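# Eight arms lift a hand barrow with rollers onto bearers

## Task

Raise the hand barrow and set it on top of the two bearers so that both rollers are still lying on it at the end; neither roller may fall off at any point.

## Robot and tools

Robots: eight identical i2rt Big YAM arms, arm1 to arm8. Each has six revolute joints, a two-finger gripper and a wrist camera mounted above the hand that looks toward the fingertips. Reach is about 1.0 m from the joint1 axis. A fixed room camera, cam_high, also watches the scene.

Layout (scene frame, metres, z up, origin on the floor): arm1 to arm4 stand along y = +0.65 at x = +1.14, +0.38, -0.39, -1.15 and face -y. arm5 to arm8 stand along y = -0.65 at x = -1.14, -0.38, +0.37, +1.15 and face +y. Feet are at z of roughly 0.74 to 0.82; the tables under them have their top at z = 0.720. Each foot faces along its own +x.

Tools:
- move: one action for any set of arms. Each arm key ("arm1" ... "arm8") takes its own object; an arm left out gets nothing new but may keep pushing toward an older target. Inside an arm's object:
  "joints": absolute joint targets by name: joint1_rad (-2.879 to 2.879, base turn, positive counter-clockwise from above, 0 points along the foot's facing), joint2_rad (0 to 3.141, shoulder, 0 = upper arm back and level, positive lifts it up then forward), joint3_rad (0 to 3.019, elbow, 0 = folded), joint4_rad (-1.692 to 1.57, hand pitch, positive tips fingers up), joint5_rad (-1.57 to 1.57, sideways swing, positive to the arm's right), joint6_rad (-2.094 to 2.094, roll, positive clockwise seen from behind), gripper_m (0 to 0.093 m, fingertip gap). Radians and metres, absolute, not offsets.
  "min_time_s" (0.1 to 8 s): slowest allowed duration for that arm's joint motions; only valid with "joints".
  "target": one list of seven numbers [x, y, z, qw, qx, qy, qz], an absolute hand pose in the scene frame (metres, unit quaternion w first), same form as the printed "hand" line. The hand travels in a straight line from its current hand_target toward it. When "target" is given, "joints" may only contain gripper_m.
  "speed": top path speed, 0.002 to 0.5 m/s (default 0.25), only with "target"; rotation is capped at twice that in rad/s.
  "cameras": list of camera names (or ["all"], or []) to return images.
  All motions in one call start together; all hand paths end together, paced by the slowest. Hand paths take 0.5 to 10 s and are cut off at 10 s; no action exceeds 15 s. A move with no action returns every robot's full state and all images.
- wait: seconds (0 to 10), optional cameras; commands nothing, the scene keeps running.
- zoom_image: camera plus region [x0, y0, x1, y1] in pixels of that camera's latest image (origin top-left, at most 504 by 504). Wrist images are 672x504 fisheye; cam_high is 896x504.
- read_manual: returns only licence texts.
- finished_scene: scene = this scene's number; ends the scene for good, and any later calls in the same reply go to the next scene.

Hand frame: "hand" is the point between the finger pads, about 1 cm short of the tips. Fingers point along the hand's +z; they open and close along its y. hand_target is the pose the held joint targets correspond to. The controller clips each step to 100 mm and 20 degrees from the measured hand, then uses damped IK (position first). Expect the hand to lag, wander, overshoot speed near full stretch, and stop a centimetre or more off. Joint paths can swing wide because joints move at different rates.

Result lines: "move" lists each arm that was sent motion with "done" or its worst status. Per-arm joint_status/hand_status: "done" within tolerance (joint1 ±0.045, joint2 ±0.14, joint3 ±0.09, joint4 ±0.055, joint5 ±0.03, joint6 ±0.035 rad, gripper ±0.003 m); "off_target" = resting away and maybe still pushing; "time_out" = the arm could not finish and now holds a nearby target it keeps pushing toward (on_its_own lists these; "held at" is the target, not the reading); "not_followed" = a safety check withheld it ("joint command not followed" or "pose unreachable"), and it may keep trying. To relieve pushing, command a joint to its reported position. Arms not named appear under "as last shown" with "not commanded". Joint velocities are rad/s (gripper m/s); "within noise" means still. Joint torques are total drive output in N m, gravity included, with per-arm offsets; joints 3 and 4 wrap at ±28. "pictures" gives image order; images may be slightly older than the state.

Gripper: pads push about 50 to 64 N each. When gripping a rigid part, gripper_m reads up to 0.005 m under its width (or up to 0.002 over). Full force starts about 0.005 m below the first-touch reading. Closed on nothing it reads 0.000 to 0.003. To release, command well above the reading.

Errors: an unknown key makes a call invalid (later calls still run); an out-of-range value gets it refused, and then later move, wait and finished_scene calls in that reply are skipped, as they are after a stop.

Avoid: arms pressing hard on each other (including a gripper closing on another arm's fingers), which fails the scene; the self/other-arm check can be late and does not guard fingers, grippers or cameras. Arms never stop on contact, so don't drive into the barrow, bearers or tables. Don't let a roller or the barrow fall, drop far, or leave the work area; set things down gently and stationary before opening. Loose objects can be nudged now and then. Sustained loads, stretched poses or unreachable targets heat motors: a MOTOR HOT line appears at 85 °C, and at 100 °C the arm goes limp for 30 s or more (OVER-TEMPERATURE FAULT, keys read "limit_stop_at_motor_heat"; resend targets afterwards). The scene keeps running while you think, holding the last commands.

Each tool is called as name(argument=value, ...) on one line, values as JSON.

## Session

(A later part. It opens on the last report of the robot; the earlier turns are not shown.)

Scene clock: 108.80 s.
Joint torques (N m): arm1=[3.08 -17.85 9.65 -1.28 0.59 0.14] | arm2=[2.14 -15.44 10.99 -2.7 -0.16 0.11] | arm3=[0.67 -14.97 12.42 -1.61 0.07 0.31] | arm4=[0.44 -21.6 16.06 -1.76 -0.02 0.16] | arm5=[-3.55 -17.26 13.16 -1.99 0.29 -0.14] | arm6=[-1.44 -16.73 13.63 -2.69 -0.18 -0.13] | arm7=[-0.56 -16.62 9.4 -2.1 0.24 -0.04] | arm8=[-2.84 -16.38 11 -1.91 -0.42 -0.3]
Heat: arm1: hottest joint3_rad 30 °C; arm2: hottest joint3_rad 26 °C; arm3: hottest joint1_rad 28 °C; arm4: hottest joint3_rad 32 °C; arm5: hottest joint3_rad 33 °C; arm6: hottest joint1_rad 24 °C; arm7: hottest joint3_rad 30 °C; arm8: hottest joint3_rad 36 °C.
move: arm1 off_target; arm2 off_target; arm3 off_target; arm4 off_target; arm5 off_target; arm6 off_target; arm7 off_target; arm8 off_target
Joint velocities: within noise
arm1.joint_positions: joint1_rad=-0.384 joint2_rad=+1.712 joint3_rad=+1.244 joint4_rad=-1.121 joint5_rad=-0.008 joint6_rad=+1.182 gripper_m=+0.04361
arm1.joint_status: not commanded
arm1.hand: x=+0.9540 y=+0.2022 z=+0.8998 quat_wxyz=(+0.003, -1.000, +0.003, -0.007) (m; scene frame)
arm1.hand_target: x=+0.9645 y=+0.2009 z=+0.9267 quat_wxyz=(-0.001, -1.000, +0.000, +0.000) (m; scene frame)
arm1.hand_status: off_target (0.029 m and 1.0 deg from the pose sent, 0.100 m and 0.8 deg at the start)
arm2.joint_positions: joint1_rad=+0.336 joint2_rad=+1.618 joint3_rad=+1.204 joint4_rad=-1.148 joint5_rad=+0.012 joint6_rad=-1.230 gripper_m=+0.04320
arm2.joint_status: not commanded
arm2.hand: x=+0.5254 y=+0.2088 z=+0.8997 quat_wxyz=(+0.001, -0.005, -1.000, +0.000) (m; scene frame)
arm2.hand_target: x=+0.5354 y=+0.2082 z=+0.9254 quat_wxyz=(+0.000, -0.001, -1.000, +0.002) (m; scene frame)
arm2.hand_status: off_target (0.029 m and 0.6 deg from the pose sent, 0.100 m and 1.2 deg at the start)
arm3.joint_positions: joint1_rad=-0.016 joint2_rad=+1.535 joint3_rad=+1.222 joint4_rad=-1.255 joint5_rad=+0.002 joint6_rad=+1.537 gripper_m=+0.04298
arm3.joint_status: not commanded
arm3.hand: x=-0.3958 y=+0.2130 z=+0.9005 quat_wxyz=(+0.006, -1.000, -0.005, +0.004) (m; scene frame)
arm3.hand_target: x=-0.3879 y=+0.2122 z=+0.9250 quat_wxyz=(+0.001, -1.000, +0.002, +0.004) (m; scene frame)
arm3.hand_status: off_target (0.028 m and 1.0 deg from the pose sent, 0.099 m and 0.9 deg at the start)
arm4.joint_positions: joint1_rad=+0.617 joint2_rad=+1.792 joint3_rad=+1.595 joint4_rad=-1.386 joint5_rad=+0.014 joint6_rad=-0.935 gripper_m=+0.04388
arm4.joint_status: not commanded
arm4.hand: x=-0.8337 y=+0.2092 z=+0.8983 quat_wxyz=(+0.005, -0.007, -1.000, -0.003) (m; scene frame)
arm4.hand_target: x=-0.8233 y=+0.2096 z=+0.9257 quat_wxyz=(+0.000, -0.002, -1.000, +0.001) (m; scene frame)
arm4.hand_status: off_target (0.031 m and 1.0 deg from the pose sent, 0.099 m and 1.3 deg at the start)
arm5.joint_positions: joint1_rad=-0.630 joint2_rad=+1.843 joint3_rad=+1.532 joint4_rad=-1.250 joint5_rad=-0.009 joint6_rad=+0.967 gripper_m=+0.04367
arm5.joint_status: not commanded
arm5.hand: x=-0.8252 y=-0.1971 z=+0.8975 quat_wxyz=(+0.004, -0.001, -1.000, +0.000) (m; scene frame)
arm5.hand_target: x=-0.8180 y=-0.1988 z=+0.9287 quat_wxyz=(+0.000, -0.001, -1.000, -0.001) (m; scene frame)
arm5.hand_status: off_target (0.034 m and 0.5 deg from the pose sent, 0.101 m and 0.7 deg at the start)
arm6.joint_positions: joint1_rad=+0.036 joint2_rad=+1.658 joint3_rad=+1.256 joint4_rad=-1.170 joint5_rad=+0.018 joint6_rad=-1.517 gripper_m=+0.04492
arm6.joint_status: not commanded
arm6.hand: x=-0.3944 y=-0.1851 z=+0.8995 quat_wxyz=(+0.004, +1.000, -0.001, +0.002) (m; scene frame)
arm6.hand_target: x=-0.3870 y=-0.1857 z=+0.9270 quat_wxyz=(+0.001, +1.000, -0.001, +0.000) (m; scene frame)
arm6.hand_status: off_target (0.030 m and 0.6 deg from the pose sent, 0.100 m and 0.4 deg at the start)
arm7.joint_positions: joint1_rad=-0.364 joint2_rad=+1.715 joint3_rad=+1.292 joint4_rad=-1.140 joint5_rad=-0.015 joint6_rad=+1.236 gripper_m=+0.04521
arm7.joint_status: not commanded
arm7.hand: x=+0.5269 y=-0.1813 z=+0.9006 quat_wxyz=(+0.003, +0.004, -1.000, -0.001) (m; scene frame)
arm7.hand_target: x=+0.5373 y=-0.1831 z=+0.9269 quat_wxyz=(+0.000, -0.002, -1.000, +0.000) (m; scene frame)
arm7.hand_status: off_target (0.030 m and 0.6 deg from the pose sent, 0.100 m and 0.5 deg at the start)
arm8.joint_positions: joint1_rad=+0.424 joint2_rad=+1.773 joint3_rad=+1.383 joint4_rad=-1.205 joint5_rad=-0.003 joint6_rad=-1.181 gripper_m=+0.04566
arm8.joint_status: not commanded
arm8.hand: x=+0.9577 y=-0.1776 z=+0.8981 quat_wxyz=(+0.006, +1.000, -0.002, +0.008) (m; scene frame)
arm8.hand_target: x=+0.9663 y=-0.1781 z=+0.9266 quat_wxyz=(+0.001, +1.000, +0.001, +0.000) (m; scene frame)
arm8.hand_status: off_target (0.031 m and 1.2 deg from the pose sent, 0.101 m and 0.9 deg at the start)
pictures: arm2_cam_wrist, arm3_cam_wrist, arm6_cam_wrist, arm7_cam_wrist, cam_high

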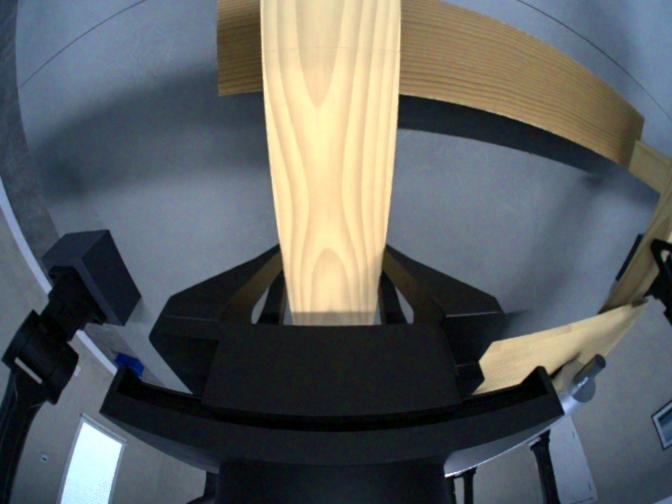

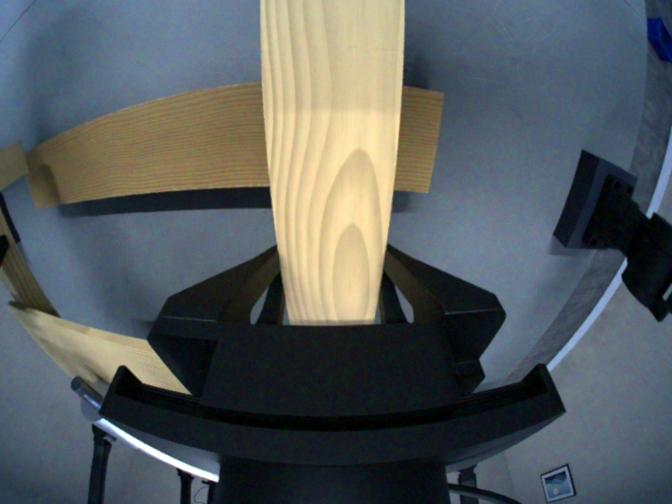

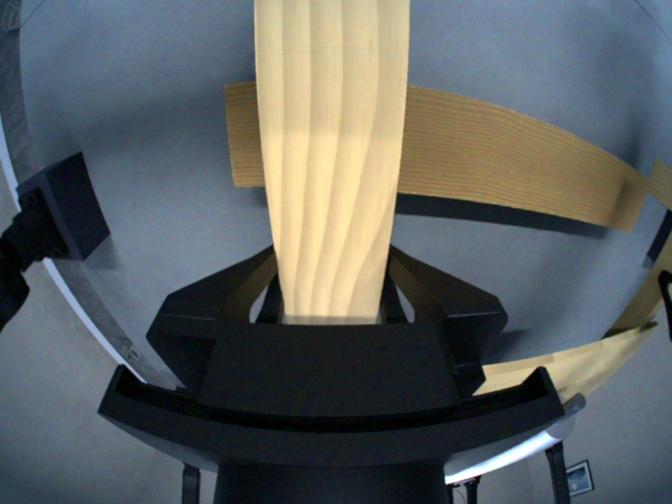

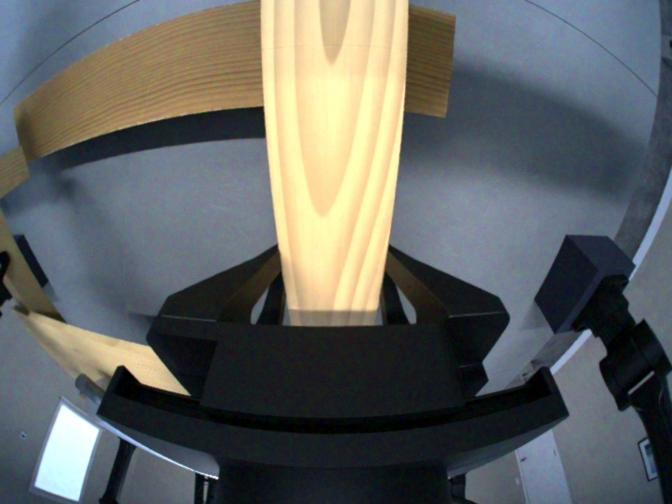

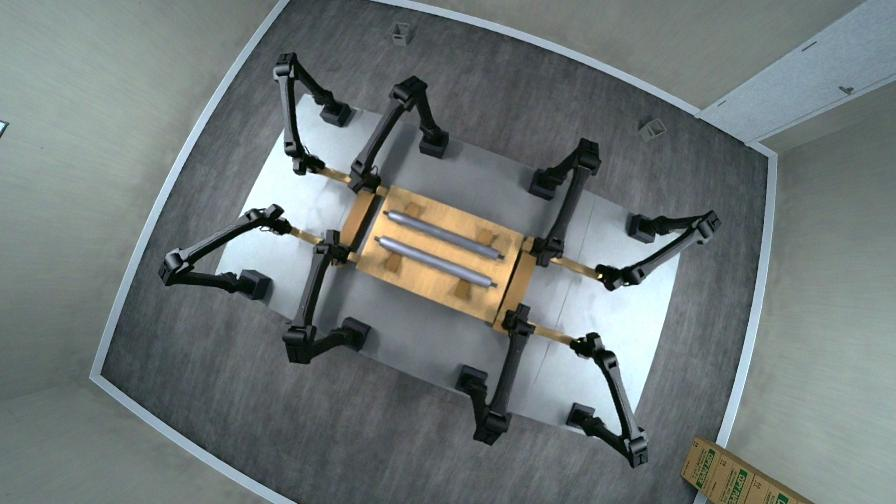

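move(arm1={"target": [0.997, 0.2018, 0.918, 0, 1, 0, 0], "speed": 0.03}, arm2={"target": [0.5692, 0.2092, 0.917, 0, 0, 1, 0], "speed": 0.03}, arm3={"target": [-0.3521, 0.2118, 0.917, 0, 1, 0, 0], "speed": 0.03}, arm4={"target": [-0.7896, 0.2103, 0.918, 0, 0, 1, 0], "speed": 0.03}, arm5={"target": [-0.7826, -0.2002, 0.922, 0, 0, 1, 0], "speed": 0.03}, arm6={"target": [-0.3533, -0.185, 0.920, 0, 1, 0, 0], "speed": 0.03}, arm7={"target": [0.5699, -0.1835, 0.920, 0, 0, 1, 0], "speed": 0.03}, arm8={"target": [0.9995, -0.1773, 0.920, 0, 1, 0, 0], "speed": 0.03}, cameras=["arm2_cam_wrist", "arm3_cam_wrist", "arm6_cam_wrist", "arm7_cam_wrist", "cam_high"])

zoom_image(camera="cam_high", region=[310, 160, 600, 360])

zoom_image(camera="arm2_cam_wrist", region=[540, 60, 672, 320])

zoom_image(camera="arm7_cam_wrist", region=[0, 60, 132, 320])

zoom_image(camera="arm3_cam_wrist", region=[0, 60, 132, 320])

zoom_image(camera="arm6_cam_wrist", region=[540, 60, 672, 320])

Scene clock: 112.33 s.
Joint torques (N m): arm1=[2.9 -17.26 9.02 -0.8 0.6 0.14] | arm2=[2.2 -15.62 10.52 -2.06 -0.2 0.1] | arm3=[0.91 -14.39 11.37 -0.66 -0.26 0.31] | arm4=[0.44 -21.6 15.35 -1.29 -0.08 0.14] | arm5=[-3.78 -17.32 12.78 -1.61 0.28 -0.2] | arm6=[-1.38 -15.85 12.72 -1.83 -0.05 -0.14] | arm7=[-0.73 -16.73 8.92 -1.65 0.26 -0.07] | arm8=[-2.84 -15.85 10.54 -1.55 -0.39 -0.28]
Heat: arm1: hottest joint3_rad 30 °C; arm2: hottest joint3_rad 26 °C; arm3: hottest joint3_rad 29 °C; arm4: hottest joint3_rad 32 °C; arm5: hottest joint3_rad 33 °C; arm6: hottest joint1_rad 24 °C; arm7: hottest joint3_rad 30 °C; arm8: hottest joint3_rad 36 °C.
move: arm1 off_target; arm2 off_target; arm3 off_target; arm4 off_target; arm5 off_target; arm6 off_target; arm7 off_target; arm8 off_target
Joint velocities: within noise
arm1.joint_positions: joint1_rad=-0.319 joint2_rad=+1.692 joint3_rad=+1.201 joint4_rad=-1.104 joint5_rad=-0.006 joint6_rad=+1.246 gripper_m=+0.04361
arm1.joint_status: not commanded
arm1.hand: x=+0.9868 y=+0.2036 z=+0.8944 quat_wxyz=(+0.007, -1.000, +0.003, -0.007) (m; scene frame)
arm1.hand_target: x=+0.9965 y=+0.2022 z=+0.9165 quat_wxyz=(+0.001, -1.000, +0.000, +0.000) (m; scene frame)
arm1.hand_status: off_target (0.026 m and 1.2 deg from the pose sent, 0.047 m and 1.0 deg at the start)
arm2.joint_positions: joint1_rad=+0.402 joint2_rad=+1.650 joint3_rad=+1.233 joint4_rad=-1.148 joint5_rad=+0.014 joint6_rad=-1.166 gripper_m=+0.04320
arm2.joint_status: not commanded
arm2.hand: x=+0.5577 y=+0.2093 z=+0.8959 quat_wxyz=(+0.002, -0.004, -1.000, -0.001) (m; scene frame)
arm2.hand_target: x=+0.5690 y=+0.2094 z=+0.9162 quat_wxyz=(+0.000, +0.000, -1.000, +0.001) (m; scene frame)
arm2.hand_status: off_target (0.024 m and 0.6 deg from the pose sent, 0.047 m and 0.6 deg at the start)
arm3.joint_positions: joint1_rad=+0.059 joint2_rad=+1.535 joint3_rad=+1.222 joint4_rad=-1.255 joint5_rad=+0.004 joint6_rad=+1.612 gripper_m=+0.04298
arm3.joint_status: not commanded
arm3.hand: x=-0.3629 y=+0.2133 z=+0.9003 quat_wxyz=(+0.006, -1.000, -0.005, +0.005) (m; scene frame)
arm3.hand_target: x=-0.3523 y=+0.2115 z=+0.9167 quat_wxyz=(-0.001, -1.000, +0.000, +0.000) (m; scene frame)
arm3.hand_status: off_target (0.020 m and 1.0 deg from the pose sent, 0.047 m and 1.0 deg at the start)
arm4.joint_positions: joint1_rad=+0.663 joint2_rad=+1.840 joint3_rad=+1.663 joint4_rad=-1.399 joint5_rad=+0.014 joint6_rad=-0.889 gripper_m=+0.04388
arm4.joint_status: not commanded
arm4.hand: x=-0.8015 y=+0.2087 z=+0.8986 quat_wxyz=(+0.003, -0.007, -1.000, +0.000) (m; scene frame)
arm4.hand_target: x=-0.7906 y=+0.2098 z=+0.9184 quat_wxyz=(-0.001, -0.001, -1.000, +0.001) (m; scene frame)
arm4.hand_status: off_target (0.023 m and 0.9 deg from the pose sent, 0.048 m and 1.0 deg at the start)
arm5.joint_positions: joint1_rad=-0.676 joint2_rad=+1.889 joint3_rad=+1.601 joint4_rad=-1.267 joint5_rad=-0.009 joint6_rad=+0.921 gripper_m=+0.04367
arm5.joint_status: not commanded
arm5.hand: x=-0.7924 y=-0.1963 z=+0.8976 quat_wxyz=(+0.002, -0.001, -1.000, -0.003) (m; scene frame)
arm5.hand_target: x=-0.7835 y=-0.1991 z=+0.9221 quat_wxyz=(-0.001, +0.001, -1.000, -0.002) (m; scene frame)
arm5.hand_status: off_target (0.027 m and 0.4 deg from the pose sent, 0.049 m and 0.5 deg at the start)
arm6.joint_positions: joint1_rad=-0.036 joint2_rad=+1.658 joint3_rad=+1.256 joint4_rad=-1.168 joint5_rad=+0.013 joint6_rad=-1.590 gripper_m=+0.04492
arm6.joint_status: not commanded
arm6.hand: x=-0.3610 y=-0.1845 z=+0.8990 quat_wxyz=(+0.004, +1.000, -0.001, -0.001) (m; scene frame)
arm6.hand_target: x=-0.3537 y=-0.1842 z=+0.9197 quat_wxyz=(-0.001, +1.000, +0.000, +0.000) (m; scene frame)
arm6.hand_status: off_target (0.022 m and 0.5 deg from the pose sent, 0.046 m and 0.6 deg at the start)
arm7.joint_positions: joint1_rad=-0.425 joint2_rad=+1.746 joint3_rad=+1.324 joint4_rad=-1.140 joint5_rad=-0.015 joint6_rad=+1.176 gripper_m=+0.04521
arm7.joint_status: not commanded
arm7.hand: x=+0.5598 y=-0.1809 z=+0.8975 quat_wxyz=(+0.002, +0.003, -1.000, -0.002) (m; scene frame)
arm7.hand_target: x=+0.5701 y=-0.1834 z=+0.9197 quat_wxyz=(+0.000, -0.002, -1.000, -0.001) (m; scene frame)
arm7.hand_status: off_target (0.025 m and 0.5 deg from the pose sent, 0.047 m and 0.6 deg at the start)
arm8.joint_positions: joint1_rad=+0.363 joint2_rad=+1.751 joint3_rad=+1.341 joint4_rad=-1.182 joint5_rad=-0.003 joint6_rad=-1.241 gripper_m=+0.04567
arm8.joint_status: not commanded
arm8.hand: x=+0.9906 y=-0.1766 z=+0.8939 quat_wxyz=(+0.006, +1.000, -0.003, +0.007) (m; scene frame)
arm8.hand_target: x=+0.9992 y=-0.1767 z=+0.9195 quat_wxyz=(-0.001, +1.000, -0.001, +0.000) (m; scene frame)
arm8.hand_status: off_target (0.028 m and 1.1 deg from the pose sent, 0.047 m and 1.2 deg at the start)
pictures: arm2_cam_wrist, arm3_cam_wrist, arm6_cam_wrist, arm7_cam_wrist, cam_high

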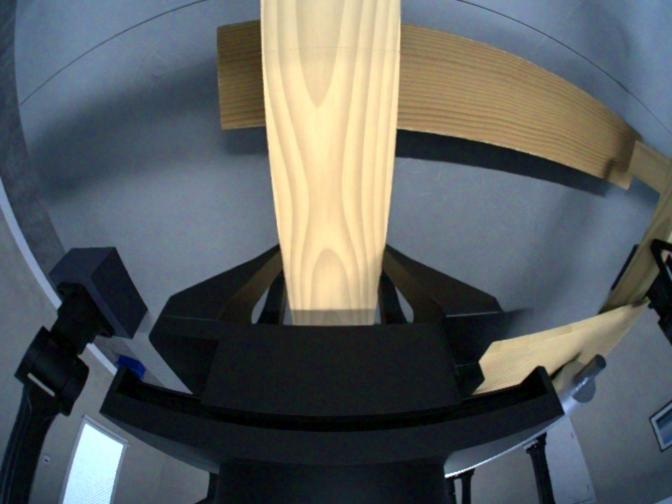

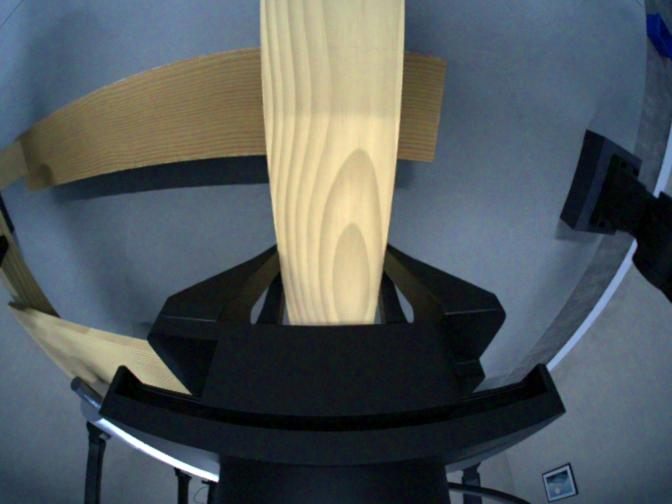

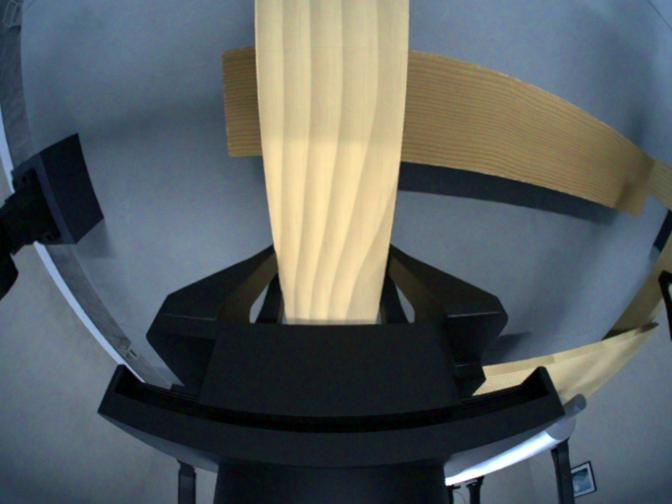

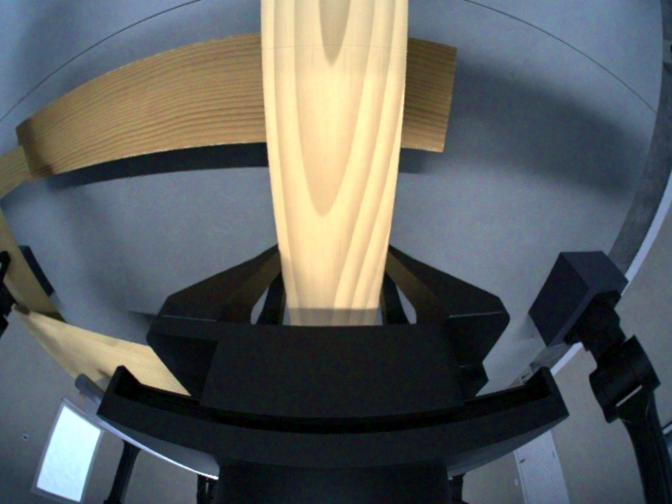

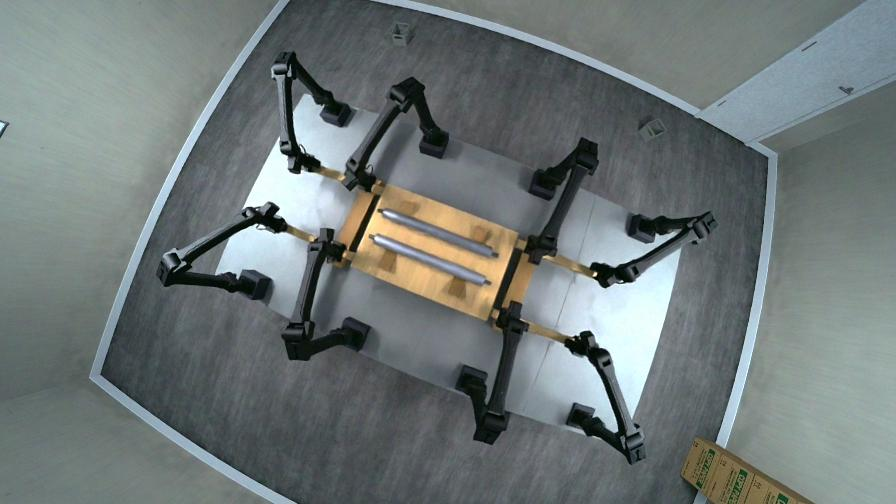

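Scaled by 1.738 from the camera's 896x504 image, which has a finer 1280x720 frame.

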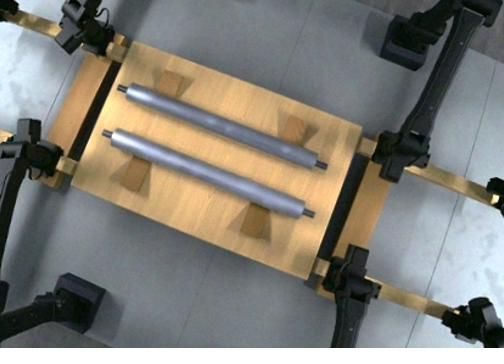

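Scaled by 1.938 from the camera's 672x504 image, which has a finer 960x720 frame.

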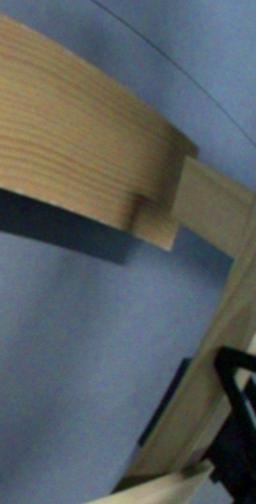

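Scaled by 1.938 from the camera's 672x504 image, which has a finer 960x720 frame.

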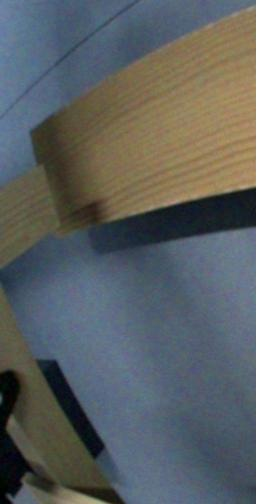

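Scaled by 1.938 from the camera's 672x504 image, which has a finer 960x720 frame.

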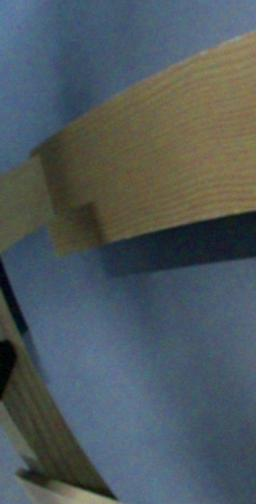

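Scaled by 1.938 from the camera's 672x504 image, which has a finer 960x720 frame.

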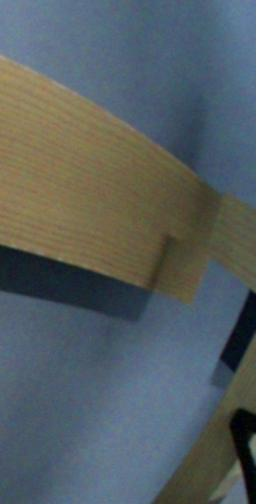

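move(arm1={"target": [0.997, 0.2028, 0.880, 0, 1, 0, 0], "speed": 0.03}, arm2={"target": [0.5692, 0.2092, 0.879, 0, 0, 1, 0], "speed": 0.03}, arm3={"target": [-0.3521, 0.2118, 0.876, 0, 1, 0, 0], "speed": 0.03}, arm4={"target": [-0.7896, 0.2103, 0.878, 0, 0, 1, 0], "speed": 0.03}, arm5={"target": [-0.7826, -0.2002, 0.882, 0, 0, 1, 0], "speed": 0.03}, arm6={"target": [-0.3533, -0.185, 0.879, 0, 1, 0, 0], "speed": 0.03}, arm7={"target": [0.5699, -0.1835, 0.880, 0, 0, 1, 0], "speed": 0.03}, arm8={"target": [0.9995, -0.1773, 0.881, 0, 1, 0, 0], "speed": 0.03}, cameras=[])

Scene clock: 116.23 s.
Joint torques (N m): arm1=[2.02 -15.85 8.24 -0.38 0.55 0.02] | arm2=[1.14 -16.15 7.6 -0.57 -0.25 0.07] | arm3=[-0.09 -14.1 9.18 0.16 -0.19 0.19] | arm4=[0.5 -23.41 10.58 0.16 -0.14 0.09] | arm5=[-3.55 -18.02 9.46 -0.24 0.39 -0.13] | arm6=[-1.14 -14.68 11.41 -1.03 -0.04 -0.05] | arm7=[0.38 -16.73 6.5 -0.06 0.23 -0.04] | arm8=[-2.14 -14.15 9.8 -1.06 -0.39 -0.16]
Heat: arm1: hottest joint3_rad 30 °C; arm2: hottest joint3_rad 26 °C; arm3: hottest joint3_rad 29 °C; arm4: hottest joint3_rad 33 °C; arm5: hottest joint3_rad 34 °C; arm6: hottest joint1_rad 24 °C; arm7: hottest joint2_rad 29 °C; arm8: hottest joint3_rad 36 °C.
move: arm1 off_target; arm2 off_target; arm3 done; arm4 off_target; arm5 off_target; arm6 done; arm7 done; arm8 off_target
Joint velocities: within noise
arm1.joint_positions: joint1_rad=-0.306 joint2_rad=+1.716 joint3_rad=+1.155 joint4_rad=-1.018 joint5_rad=-0.008 joint6_rad=+1.258 gripper_m=+0.04361
arm1.joint_status: not commanded
arm1.hand: x=+0.9934 y=+0.2020 z=+0.8681 quat_wxyz=(-0.001, -1.000, +0.002, -0.005) (m; scene frame)
arm1.hand_target: x=+0.9980 y=+0.2023 z=+0.8804 quat_wxyz=(-0.001, -1.000, -0.001, +0.000) (m; scene frame)
arm1.hand_status: off_target (0.012 m and 0.7 deg from the pose sent, 0.018 m and 1.2 deg at the start)
arm2.joint_positions: joint1_rad=+0.413 joint2_rad=+1.694 joint3_rad=+1.213 joint4_rad=-1.088 joint5_rad=+0.014 joint6_rad=-1.155 gripper_m=+0.04320
arm2.joint_status: not commanded
arm2.hand: x=+0.5644 y=+0.2074 z=+0.8690 quat_wxyz=(+0.003, -0.004, -1.000, -0.003) (m; scene frame)
arm2.hand_target: x=+0.5692 y=+0.2095 z=+0.8790 quat_wxyz=(+0.000, -0.004, -1.000, +0.000) (m; scene frame)
arm2.hand_status: off_target (0.011 m and 0.7 deg from the pose sent, 0.020 m and 0.6 deg at the start)
arm3.joint_positions: joint1_rad=+0.073 joint2_rad=+1.564 joint3_rad=+1.173 joint4_rad=-1.169 joint5_rad=+0.002 joint6_rad=+1.624 gripper_m=+0.04298
arm3.joint_status: not commanded
arm3.hand: x=-0.3566 y=+0.2115 z=+0.8705 quat_wxyz=(+0.002, -1.000, -0.006, +0.004) (m; scene frame)
arm3.hand_target: x=-0.3518 y=+0.2121 z=+0.8762 quat_wxyz=(+0.000, -1.000, -0.001, +0.000) (m; scene frame)
arm3.hand_status: done (0.007 m and 0.8 deg from the pose sent, 0.027 m and 1.0 deg at the start)
arm4.joint_positions: joint1_rad=+0.669 joint2_rad=+1.875 joint3_rad=+1.635 joint4_rad=-1.343 joint5_rad=+0.016 joint6_rad=-0.884 gripper_m=+0.04388
arm4.joint_status: not commanded
arm4.hand: x=-0.7952 y=+0.2064 z=+0.8690 quat_wxyz=(+0.006, -0.006, -1.000, -0.002) (m; scene frame)
arm4.hand_target: x=-0.7879 y=+0.2126 z=+0.8774 quat_wxyz=(+0.001, +0.003, -1.000, -0.001) (m; scene frame)
arm4.hand_status: off_target (0.011 m and 1.0 deg from the pose sent, 0.024 m and 0.9 deg at the start)
arm5.joint_positions: joint1_rad=-0.688 joint2_rad=+1.927 joint3_rad=+1.577 joint4_rad=-1.216 joint5_rad=-0.012 joint6_rad=+0.908 gripper_m=+0.04367
arm5.joint_status: not commanded
arm5.hand: x=-0.7860 y=-0.1989 z=+0.8675 quat_wxyz=(+0.007, -0.001, -1.000, +0.001) (m; scene frame)
arm5.hand_target: x=-0.7799 y=-0.2033 z=+0.8810 quat_wxyz=(+0.001, -0.001, -1.000, +0.001) (m; scene frame)
arm5.hand_status: off_target (0.015 m and 0.8 deg from the pose sent, 0.019 m and 0.4 deg at the start)
arm6.joint_positions: joint1_rad=-0.051 joint2_rad=+1.684 joint3_rad=+1.204 joint4_rad=-1.084 joint5_rad=+0.015 joint6_rad=-1.605 gripper_m=+0.04492
arm6.joint_status: not commanded
arm6.hand: x=-0.3540 y=-0.1866 z=+0.8692 quat_wxyz=(+0.001, +1.000, -0.001, +0.000) (m; scene frame)
arm6.hand_target: x=-0.3487 y=-0.1859 z=+0.8786 quat_wxyz=(+0.001, +1.000, -0.002, +0.001) (m; scene frame)
arm6.hand_status: done (0.010 m and 0.2 deg from the pose sent, 0.021 m and 0.5 deg at the start)
arm7.joint_positions: joint1_rad=-0.437 joint2_rad=+1.786 joint3_rad=+1.301 joint4_rad=-1.085 joint5_rad=-0.014 joint6_rad=+1.162 gripper_m=+0.04521
arm7.joint_status: not commanded
arm7.hand: x=+0.5667 y=-0.1819 z=+0.8703 quat_wxyz=(+0.003, +0.004, -1.000, +0.002) (m; scene frame)
arm7.hand_target: x=+0.5702 y=-0.1839 z=+0.8800 quat_wxyz=(+0.000, +0.004, -1.000, +0.000) (m; scene frame)
arm7.hand_status: done (0.010 m and 0.6 deg from the pose sent, 0.020 m and 0.5 deg at the start)
arm8.joint_positions: joint1_rad=+0.352 joint2_rad=+1.770 joint3_rad=+1.288 joint4_rad=-1.100 joint5_rad=-0.003 joint6_rad=-1.253 gripper_m=+0.04567
arm8.joint_status: not commanded
arm8.hand: x=+0.9967 y=-0.1769 z=+0.8670 quat_wxyz=(+0.001, +1.000, -0.002, +0.005) (m; scene frame)
arm8.hand_target: x=+1.0010 y=-0.1769 z=+0.8807 quat_wxyz=(+0.000, +1.000, -0.001, +0.000) (m; scene frame)
arm8.hand_status: off_target (0.014 m and 0.6 deg from the pose sent, 0.016 m and 1.1 deg at the start)
pictures: none
No camera images: "cameras" was empty.

move(arm1={"target": [0.993, 0.2020, 0.862, 0, 1, 0, 0], "speed": 0.02}, arm2={"target": [0.5645, 0.2085, 0.861, 0, 0, 1, 0], "speed": 0.02}, arm3={"target": [-0.3565, 0.2118, 0.858, 0, 1, 0, 0], "speed": 0.02}, arm4={"target": [-0.795, 0.2085, 0.860, 0, 0, 1, 0], "speed": 0.02}, arm5={"target": [-0.786, -0.1992, 0.864, 0, 0, 1, 0], "speed": 0.02}, arm6={"target": [-0.354, -0.186, 0.861, 0, 1, 0, 0], "speed": 0.02}, arm7={"target": [0.566, -0.1828, 0.862, 0, 0, 1, 0], "speed": 0.02}, arm8={"target": [0.996, -0.1770, 0.863, 0, 1, 0, 0], "speed": 0.02}, cameras=["arm2_cam_wrist", "arm3_cam_wrist", "arm6_cam_wrist", "arm7_cam_wrist", "cam_high"])

zoom_image(camera="arm2_cam_wrist", region=[540, 60, 672, 320])

zoom_image(camera="arm7_cam_wrist", region=[0, 60, 132, 320])

zoom_image(camera="arm3_cam_wrist", region=[0, 60, 132, 320])

zoom_image(camera="arm6_cam_wrist", region=[540, 60, 672, 320])

zoom_image(camera="cam_high", region=[310, 160, 600, 360])

Scene clock: 118.83 s.
Joint torques (N m): arm1=[1.38 -15.79 8.08 -0.34 0.61 -0.04] | arm2=[0.56 -16.21 7.25 -0.49 -0.24 -0.11] | arm3=[-0.79 -14.21 8.9 0.17 -0.2 0.11] | arm4=[-1.08 -23.82 10.3 0.1 -0.14 -0.03] | arm5=[-2.61 -18.2 9.21 -0.24 0.4 -0.04] | arm6=[-0.21 -14.92 10.93 -0.99 -0.1 0.01] | arm7=[1.14 -16.97 6.2 -0.06 0.18 0.11] | arm8=[-1.26 -14.21 9.63 -0.96 -0.39 -0.08]
Heat: arm1: hottest joint3_rad 29 °C; arm2: hottest joint3_rad 26 °C; arm3: hottest joint3_rad 29 °C; arm4: hottest joint3_rad 33 °C; arm5: hottest joint3_rad 33 °C; arm6: hottest joint1_rad 24 °C; arm7: hottest joint2_rad 29 °C; arm8: hottest joint3_rad 36 °C.
move: arm1 off_target; arm2 done; arm3 done; arm4 done; arm5 off_target; arm6 done; arm7 done; arm8 off_target
Joint velocities: within noise
arm1.joint_positions: joint1_rad=-0.307 joint2_rad=+1.745 joint3_rad=+1.138 joint4_rad=-0.976 joint5_rad=-0.008 joint6_rad=+1.258 gripper_m=+0.04361
arm1.joint_status: not commanded
arm1.hand: x=+0.9927 y=+0.2020 z=+0.8498 quat_wxyz=(+0.001, -1.000, +0.003, -0.006) (m; scene frame)
arm1.hand_target: x=+0.9925 y=+0.2026 z=+0.8611 quat_wxyz=(+0.001, -1.000, +0.001, +0.000) (m; scene frame)
arm1.hand_status: off_target (0.012 m and 0.7 deg from the pose sent, 0.006 m and 0.7 deg at the start)
arm2.joint_positions: joint1_rad=+0.411 joint2_rad=+1.716 joint3_rad=+1.189 joint4_rad=-1.041 joint5_rad=+0.015 joint6_rad=-1.155 gripper_m=+0.04320
arm2.joint_status: not commanded
arm2.hand: x=+0.5635 y=+0.2074 z=+0.8511 quat_wxyz=(+0.004, -0.005, -1.000, -0.002) (m; scene frame)
arm2.hand_target: x=+0.5639 y=+0.2085 z=+0.8606 quat_wxyz=(+0.001, +0.000, -1.000, +0.000) (m; scene frame)
arm2.hand_status: done (0.010 m and 0.8 deg from the pose sent, 0.008 m and 0.7 deg at the start)
arm3.joint_positions: joint1_rad=+0.073 joint2_rad=+1.584 joint3_rad=+1.145 joint4_rad=-1.120 joint5_rad=+0.002 joint6_rad=+1.624 gripper_m=+0.04298
arm3.joint_status: not commanded
arm3.hand: x=-0.3567 y=+0.2111 z=+0.8525 quat_wxyz=(+0.001, -1.000, -0.006, +0.004) (m; scene frame)
arm3.hand_target: x=-0.3565 y=+0.2117 z=+0.8578 quat_wxyz=(+0.000, -1.000, +0.000, +0.000) (m; scene frame)
arm3.hand_status: done (0.006 m and 0.8 deg from the pose sent, 0.012 m and 0.8 deg at the start)
arm4.joint_positions: joint1_rad=+0.669 joint2_rad=+1.884 joint3_rad=+1.602 joint4_rad=-1.295 joint5_rad=+0.016 joint6_rad=-0.884 gripper_m=+0.04388
arm4.joint_status: not commanded
arm4.hand: x=-0.7951 y=+0.2064 z=+0.8515 quat_wxyz=(+0.004, -0.006, -1.000, +0.000) (m; scene frame)
arm4.hand_target: x=-0.7948 y=+0.2083 z=+0.8601 quat_wxyz=(+0.000, +0.000, -1.000, +0.000) (m; scene frame)
arm4.hand_status: done (0.009 m and 0.8 deg from the pose sent, 0.009 m and 1.0 deg at the start)
arm5.joint_positions: joint1_rad=-0.686 joint2_rad=+1.941 joint3_rad=+1.551 joint4_rad=-1.173 joint5_rad=-0.012 joint6_rad=+0.908 gripper_m=+0.04367
arm5.joint_status: not commanded
arm5.hand: x=-0.7869 y=-0.1987 z=+0.8506 quat_wxyz=(+0.006, +0.000, -1.000, +0.000) (m; scene frame)
arm5.hand_target: x=-0.7866 y=-0.1986 z=+0.8644 quat_wxyz=(+0.000, +0.001, -1.000, +0.000) (m; scene frame)
arm5.hand_status: off_target (0.013 m and 0.6 deg from the pose sent, 0.004 m and 0.8 deg at the start)
arm6.joint_positions: joint1_rad=-0.051 joint2_rad=+1.705 joint3_rad=+1.181 joint4_rad=-1.036 joint5_rad=+0.015 joint6_rad=-1.605 gripper_m=+0.04492
arm6.joint_status: not commanded
arm6.hand: x=-0.3542 y=-0.1863 z=+0.8518 quat_wxyz=(+0.000, +1.000, -0.001, +0.000) (m; scene frame)
arm6.hand_target: x=-0.3540 y=-0.1858 z=+0.8612 quat_wxyz=(-0.001, +1.000, +0.000, +0.000) (m; scene frame)
arm6.hand_status: done (0.009 m and 0.2 deg from the pose sent, 0.008 m and 0.2 deg at the start)
arm7.joint_positions: joint1_rad=-0.436 joint2_rad=+1.807 joint3_rad=+1.279 joint4_rad=-1.042 joint5_rad=-0.014 joint6_rad=+1.162 gripper_m=+0.04521
arm7.joint_status: not commanded
arm7.hand: x=+0.5659 y=-0.1821 z=+0.8527 quat_wxyz=(+0.003, +0.005, -1.000, +0.002) (m; scene frame)
arm7.hand_target: x=+0.5652 y=-0.1825 z=+0.8618 quat_wxyz=(+0.000, +0.001, -1.000, +0.000) (m; scene frame)
arm7.hand_status: done (0.009 m and 0.7 deg from the pose sent, 0.008 m and 0.6 deg at the start)
arm8.joint_positions: joint1_rad=+0.354 joint2_rad=+1.791 joint3_rad=+1.268 joint4_rad=-1.057 joint5_rad=-0.003 joint6_rad=-1.253 gripper_m=+0.04567
arm8.joint_status: not commanded
arm8.hand: x=+0.9960 y=-0.1766 z=+0.8500 quat_wxyz=(+0.000, +1.000, -0.001, +0.005) (m; scene frame)
arm8.hand_target: x=+0.9952 y=-0.1771 z=+0.8634 quat_wxyz=(-0.001, +1.000, +0.001, +0.000) (m; scene frame)
arm8.hand_status: off_target (0.013 m and 0.6 deg from the pose sent, 0.004 m and 0.6 deg at the start)
pictures: arm2_cam_wrist, arm3_cam_wrist, arm6_cam_wrist, arm7_cam_wrist, cam_high

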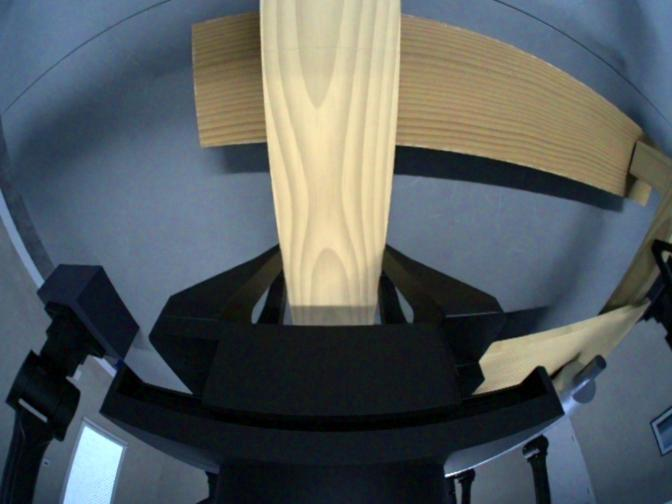

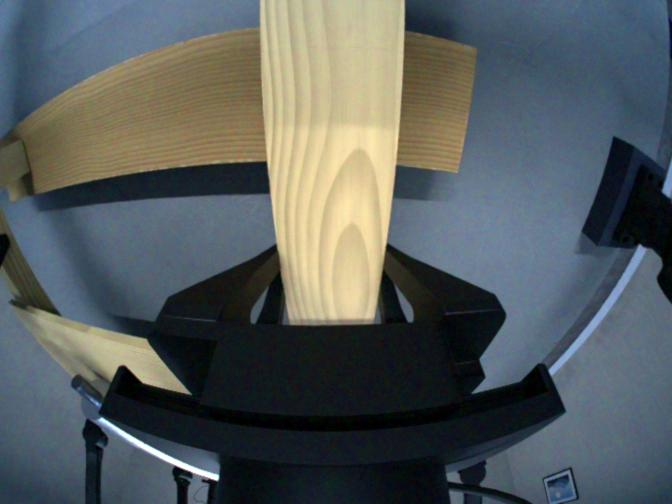

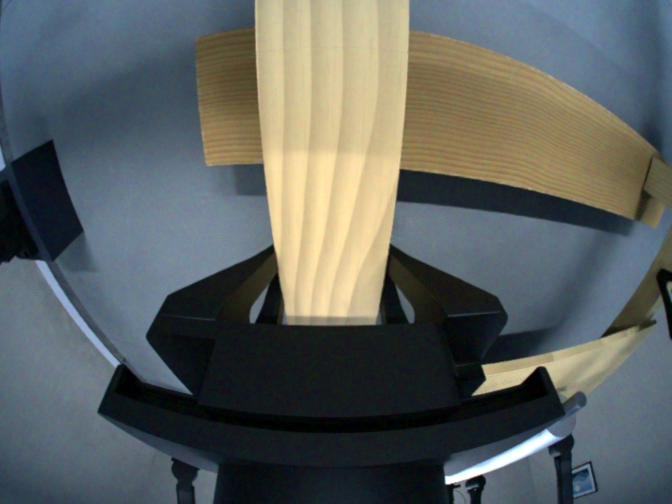

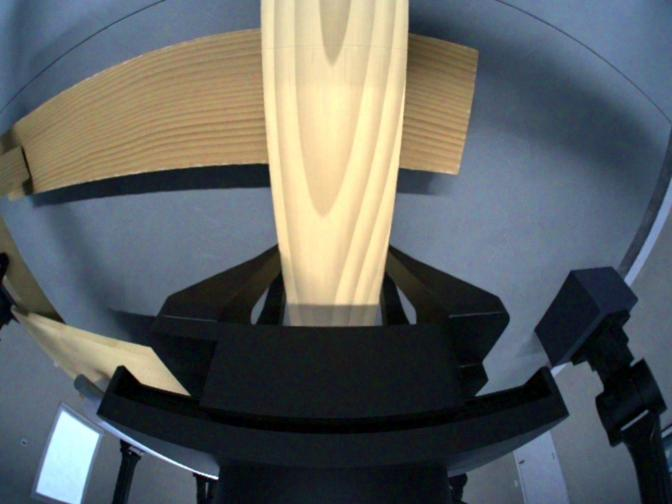

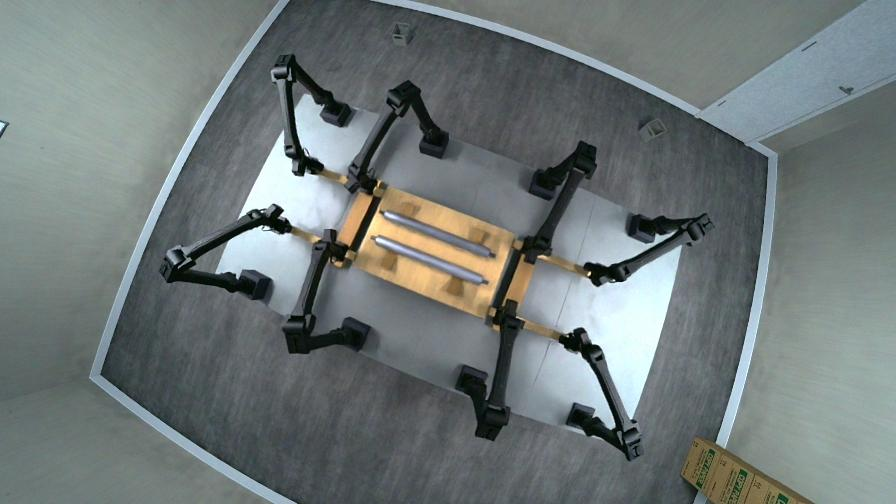

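Scaled by 1.938 from the camera's 672x504 image, which has a finer 960x720 frame.

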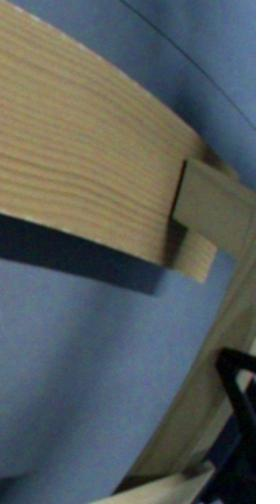

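Scaled by 1.938 from the camera's 672x504 image, which has a finer 960x720 frame.

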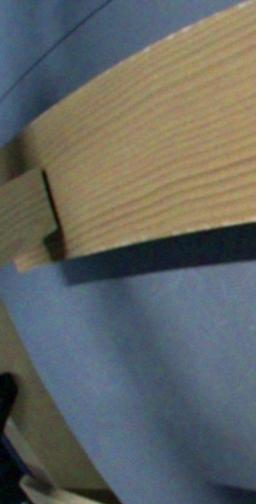

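Scaled by 1.938 from the camera's 672x504 image, which has a finer 960x720 frame.

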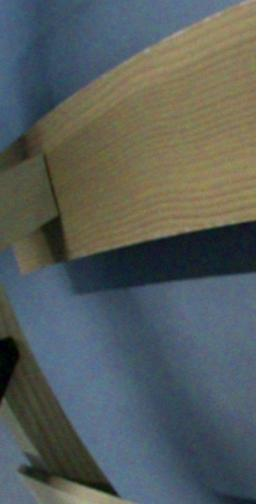

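Scaled by 1.938 from the camera's 672x504 image, which has a finer 960x720 frame.

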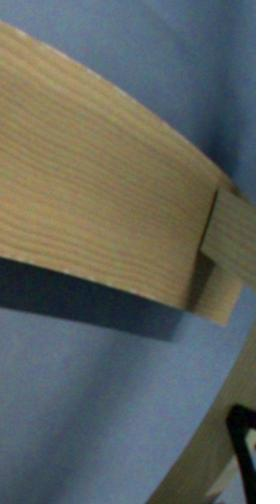

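Scaled by 1.738 from the camera's 896x504 image, which has a finer 1280x720 frame.

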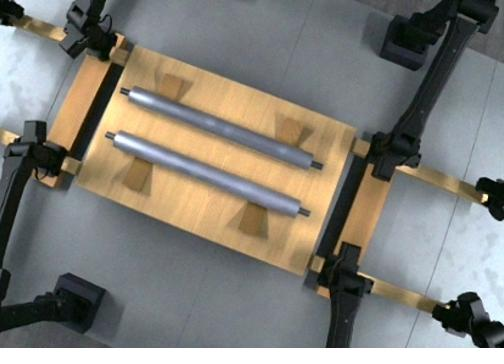

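move(arm1={"target": [0.993, 0.202, 0.850, 0, 1, 0, 0], "speed": 0.02}, arm2={"target": [0.5645, 0.2085, 0.849, 0, 0, 1, 0], "speed": 0.02}, arm3={"target": [-0.3565, 0.2118, 0.846, 0, 1, 0, 0], "speed": 0.02}, arm4={"target": [-0.795, 0.2085, 0.848, 0, 0, 1, 0], "speed": 0.02}, arm5={"target": [-0.786, -0.1992, 0.852, 0, 0, 1, 0], "speed": 0.02}, arm6={"target": [-0.354, -0.186, 0.849, 0, 1, 0, 0], "speed": 0.02}, arm7={"target": [0.566, -0.1828, 0.850, 0, 0, 1, 0], "speed": 0.02}, arm8={"target": [0.996, -0.177, 0.851, 0, 1, 0, 0], "speed": 0.02}, cameras=["cam_high", "arm2_cam_wrist", "arm6_cam_wrist", "arm3_cam_wrist", "arm7_cam_wrist"])

Scene clock: 122.40 s.
Joint torques (N m): arm1=[1.44 -15.15 7.68 0.05 0.61 -0.05] | arm2=[1.03 -15.91 6.83 0.08 -0.3 -0.1] | arm3=[-0.85 -13.33 8.09 0.75 -0.2 0.1] | arm4=[-0.73 -22.95 9.31 0.81 -0.14 -0.03] | arm5=[-2.73 -17.38 8.44 0.38 0.4 -0.03] | arm6=[-0.38 -13.92 9.96 -0.09 -0.09 0] | arm7=[0.91 -16.09 5.72 0.65 0.19 0.11] | arm8=[-1.44 -13.45 8.99 -0.38 -0.38 -0.08]
Heat: arm1: hottest joint3_rad 29 °C; arm2: hottest joint3_rad 26 °C; arm3: hottest joint3_rad 29 °C; arm4: hottest joint3_rad 32 °C; arm5: hottest joint3_rad 33 °C; arm6: hottest joint1_rad 24 °C; arm7: hottest joint2_rad 29 °C; arm8: hottest joint3_rad 35 °C.
move: arm1 done; arm2 done; arm3 done; arm4 done; arm5 done; arm6 done; arm7 done; arm8 done
Joint velocities: within noise
arm1.joint_positions: joint1_rad=-0.306 joint2_rad=+1.753 joint3_rad=+1.131 joint4_rad=-0.956 joint5_rad=-0.008 joint6_rad=+1.258 gripper_m=+0.04361
arm1.joint_status: not commanded
arm1.hand: x=+0.9932 y=+0.2012 z=+0.8439 quat_wxyz=(-0.001, -1.000, +0.002, -0.005) (m; scene frame)
arm1.hand_target: x=+0.9936 y=+0.2015 z=+0.8505 quat_wxyz=(-0.001, -1.000, -0.001, +0.000) (m; scene frame)
arm1.hand_status: done (0.006 m and 0.6 deg from the pose sent, 0.000 m and 0.7 deg at the start)
arm2.joint_positions: joint1_rad=+0.411 joint2_rad=+1.722 joint3_rad=+1.181 joint4_rad=-1.022 joint5_rad=+0.015 joint6_rad=-1.155 gripper_m=+0.04320
arm2.joint_status: not commanded
arm2.hand: x=+0.5638 y=+0.2069 z=+0.8458 quat_wxyz=(+0.003, -0.005, -1.000, +0.000) (m; scene frame)
arm2.hand_target: x=+0.5647 y=+0.2081 z=+0.8493 quat_wxyz=(+0.000, +0.000, -1.000, +0.001) (m; scene frame)
arm2.hand_status: done (0.004 m and 0.7 deg from the pose sent, 0.003 m and 0.8 deg at the start)
arm3.joint_positions: joint1_rad=+0.073 joint2_rad=+1.586 joint3_rad=+1.136 joint4_rad=-1.106 joint5_rad=+0.002 joint6_rad=+1.624 gripper_m=+0.04298
arm3.joint_status: not commanded
arm3.hand: x=-0.3567 y=+0.2116 z=+0.8487 quat_wxyz=(+0.000, -1.000, -0.006, +0.003) (m; scene frame)
arm3.hand_target: x=-0.3566 y=+0.2127 z=+0.8463 quat_wxyz=(+0.001, -1.000, +0.000, +0.000) (m; scene frame)
arm3.hand_status: done (0.003 m and 0.8 deg from the pose sent, 0.006 m and 0.8 deg at the start)
arm4.joint_positions: joint1_rad=+0.669 joint2_rad=+1.886 joint3_rad=+1.592 joint4_rad=-1.283 joint5_rad=+0.016 joint6_rad=-0.884 gripper_m=+0.04388
arm4.joint_status: not commanded
arm4.hand: x=-0.7952 y=+0.2067 z=+0.8473 quat_wxyz=(+0.004, -0.006, -1.000, +0.001) (m; scene frame)
arm4.hand_target: x=-0.7951 y=+0.2086 z=+0.8476 quat_wxyz=(+0.000, +0.000, -1.000, +0.000) (m; scene frame)
arm4.hand_status: done (0.002 m and 0.8 deg from the pose sent, 0.004 m and 0.8 deg at the start)
arm5.joint_positions: joint1_rad=-0.686 joint2_rad=+1.942 joint3_rad=+1.546 joint4_rad=-1.164 joint5_rad=-0.012 joint6_rad=+0.908 gripper_m=+0.04367
arm5.joint_status: not commanded
arm5.hand: x=-0.7867 y=-0.1985 z=+0.8481 quat_wxyz=(+0.005, +0.000, -1.000, -0.001) (m; scene frame)
arm5.hand_target: x=-0.7858 y=-0.1990 z=+0.8522 quat_wxyz=(+0.000, +0.000, -1.000, +0.000) (m; scene frame)
arm5.hand_status: done (0.004 m and 0.5 deg from the pose sent, 0.002 m and 0.6 deg at the start)
arm6.joint_positions: joint1_rad=-0.051 joint2_rad=+1.708 joint3_rad=+1.176 joint4_rad=-1.027 joint5_rad=+0.015 joint6_rad=-1.605 gripper_m=+0.04492
arm6.joint_status: not commanded
arm6.hand: x=-0.3543 y=-0.1863 z=+0.8489 quat_wxyz=(-0.001, +1.000, -0.001, +0.000) (m; scene frame)
arm6.hand_target: x=-0.3540 y=-0.1861 z=+0.8490 quat_wxyz=(+0.000, +1.000, +0.000, +0.000) (m; scene frame)
arm6.hand_status: done (0.000 m and 0.2 deg from the pose sent, 0.003 m and 0.2 deg at the start)
arm7.joint_positions: joint1_rad=-0.436 joint2_rad=+1.812 joint3_rad=+1.272 joint4_rad=-1.030 joint5_rad=-0.012 joint6_rad=+1.164 gripper_m=+0.04521
arm7.joint_status: not commanded
arm7.hand: x=+0.5659 y=-0.1830 z=+0.8480 quat_wxyz=(+0.002, +0.004, -1.000, +0.002) (m; scene frame)
arm7.hand_target: x=+0.5660 y=-0.1833 z=+0.8500 quat_wxyz=(+0.000, +0.000, -1.000, +0.001) (m; scene frame)
arm7.hand_status: done (0.002 m and 0.6 deg from the pose sent, 0.003 m and 0.7 deg at the start)
arm8.joint_positions: joint1_rad=+0.354 joint2_rad=+1.799 joint3_rad=+1.261 joint4_rad=-1.045 joint5_rad=-0.003 joint6_rad=-1.253 gripper_m=+0.04567
arm8.joint_status: not commanded
arm8.hand: x=+0.9964 y=-0.1775 z=+0.8438 quat_wxyz=(+0.002, +1.000, -0.001, +0.005) (m; scene frame)
arm8.hand_target: x=+0.9962 y=-0.1775 z=+0.8502 quat_wxyz=(+0.001, +1.000, +0.000, +0.001) (m; scene frame)
arm8.hand_status: done (0.007 m and 0.7 deg from the pose sent, 0.001 m and 0.6 deg at the start)
pictures: arm2_cam_wrist, arm3_cam_wrist, arm6_cam_wrist, arm7_cam_wrist, cam_high

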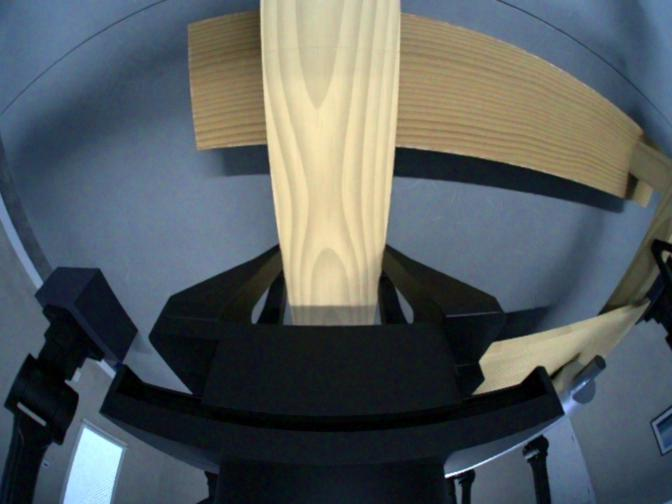

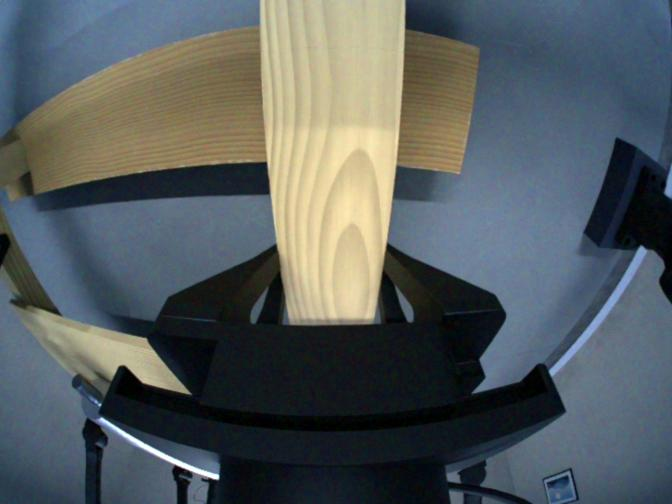

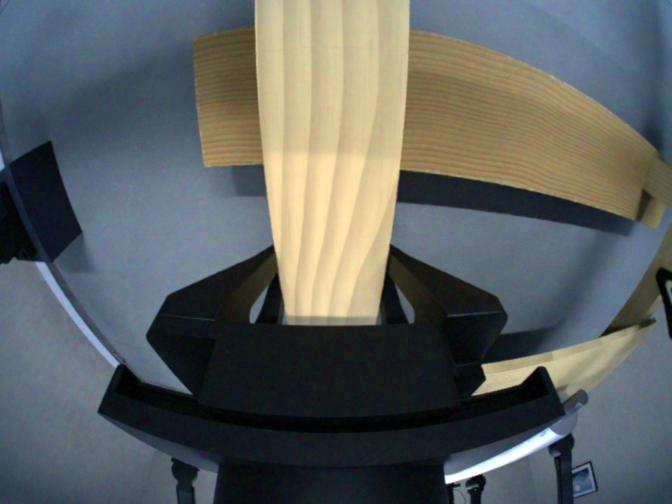

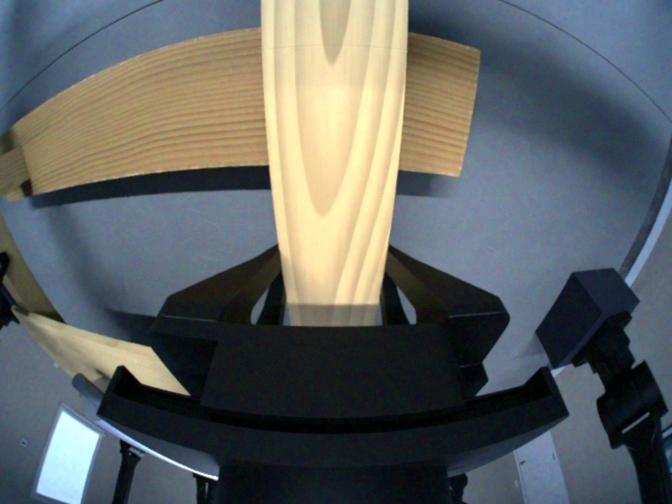

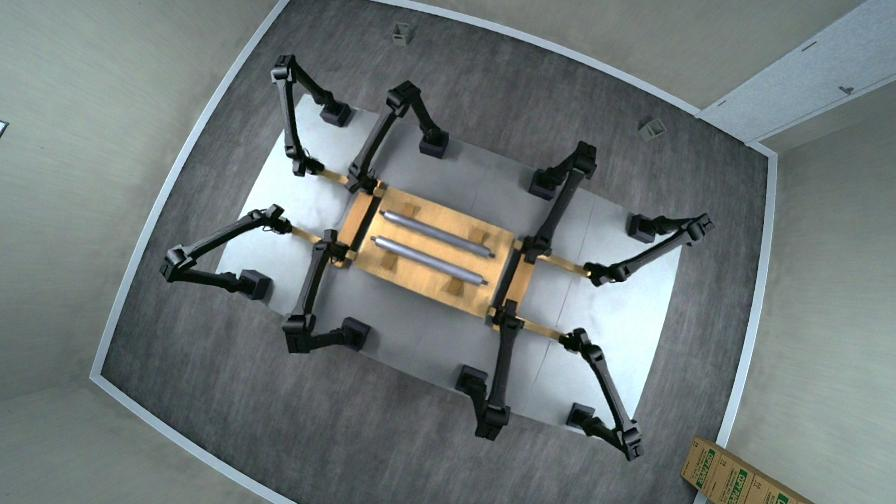

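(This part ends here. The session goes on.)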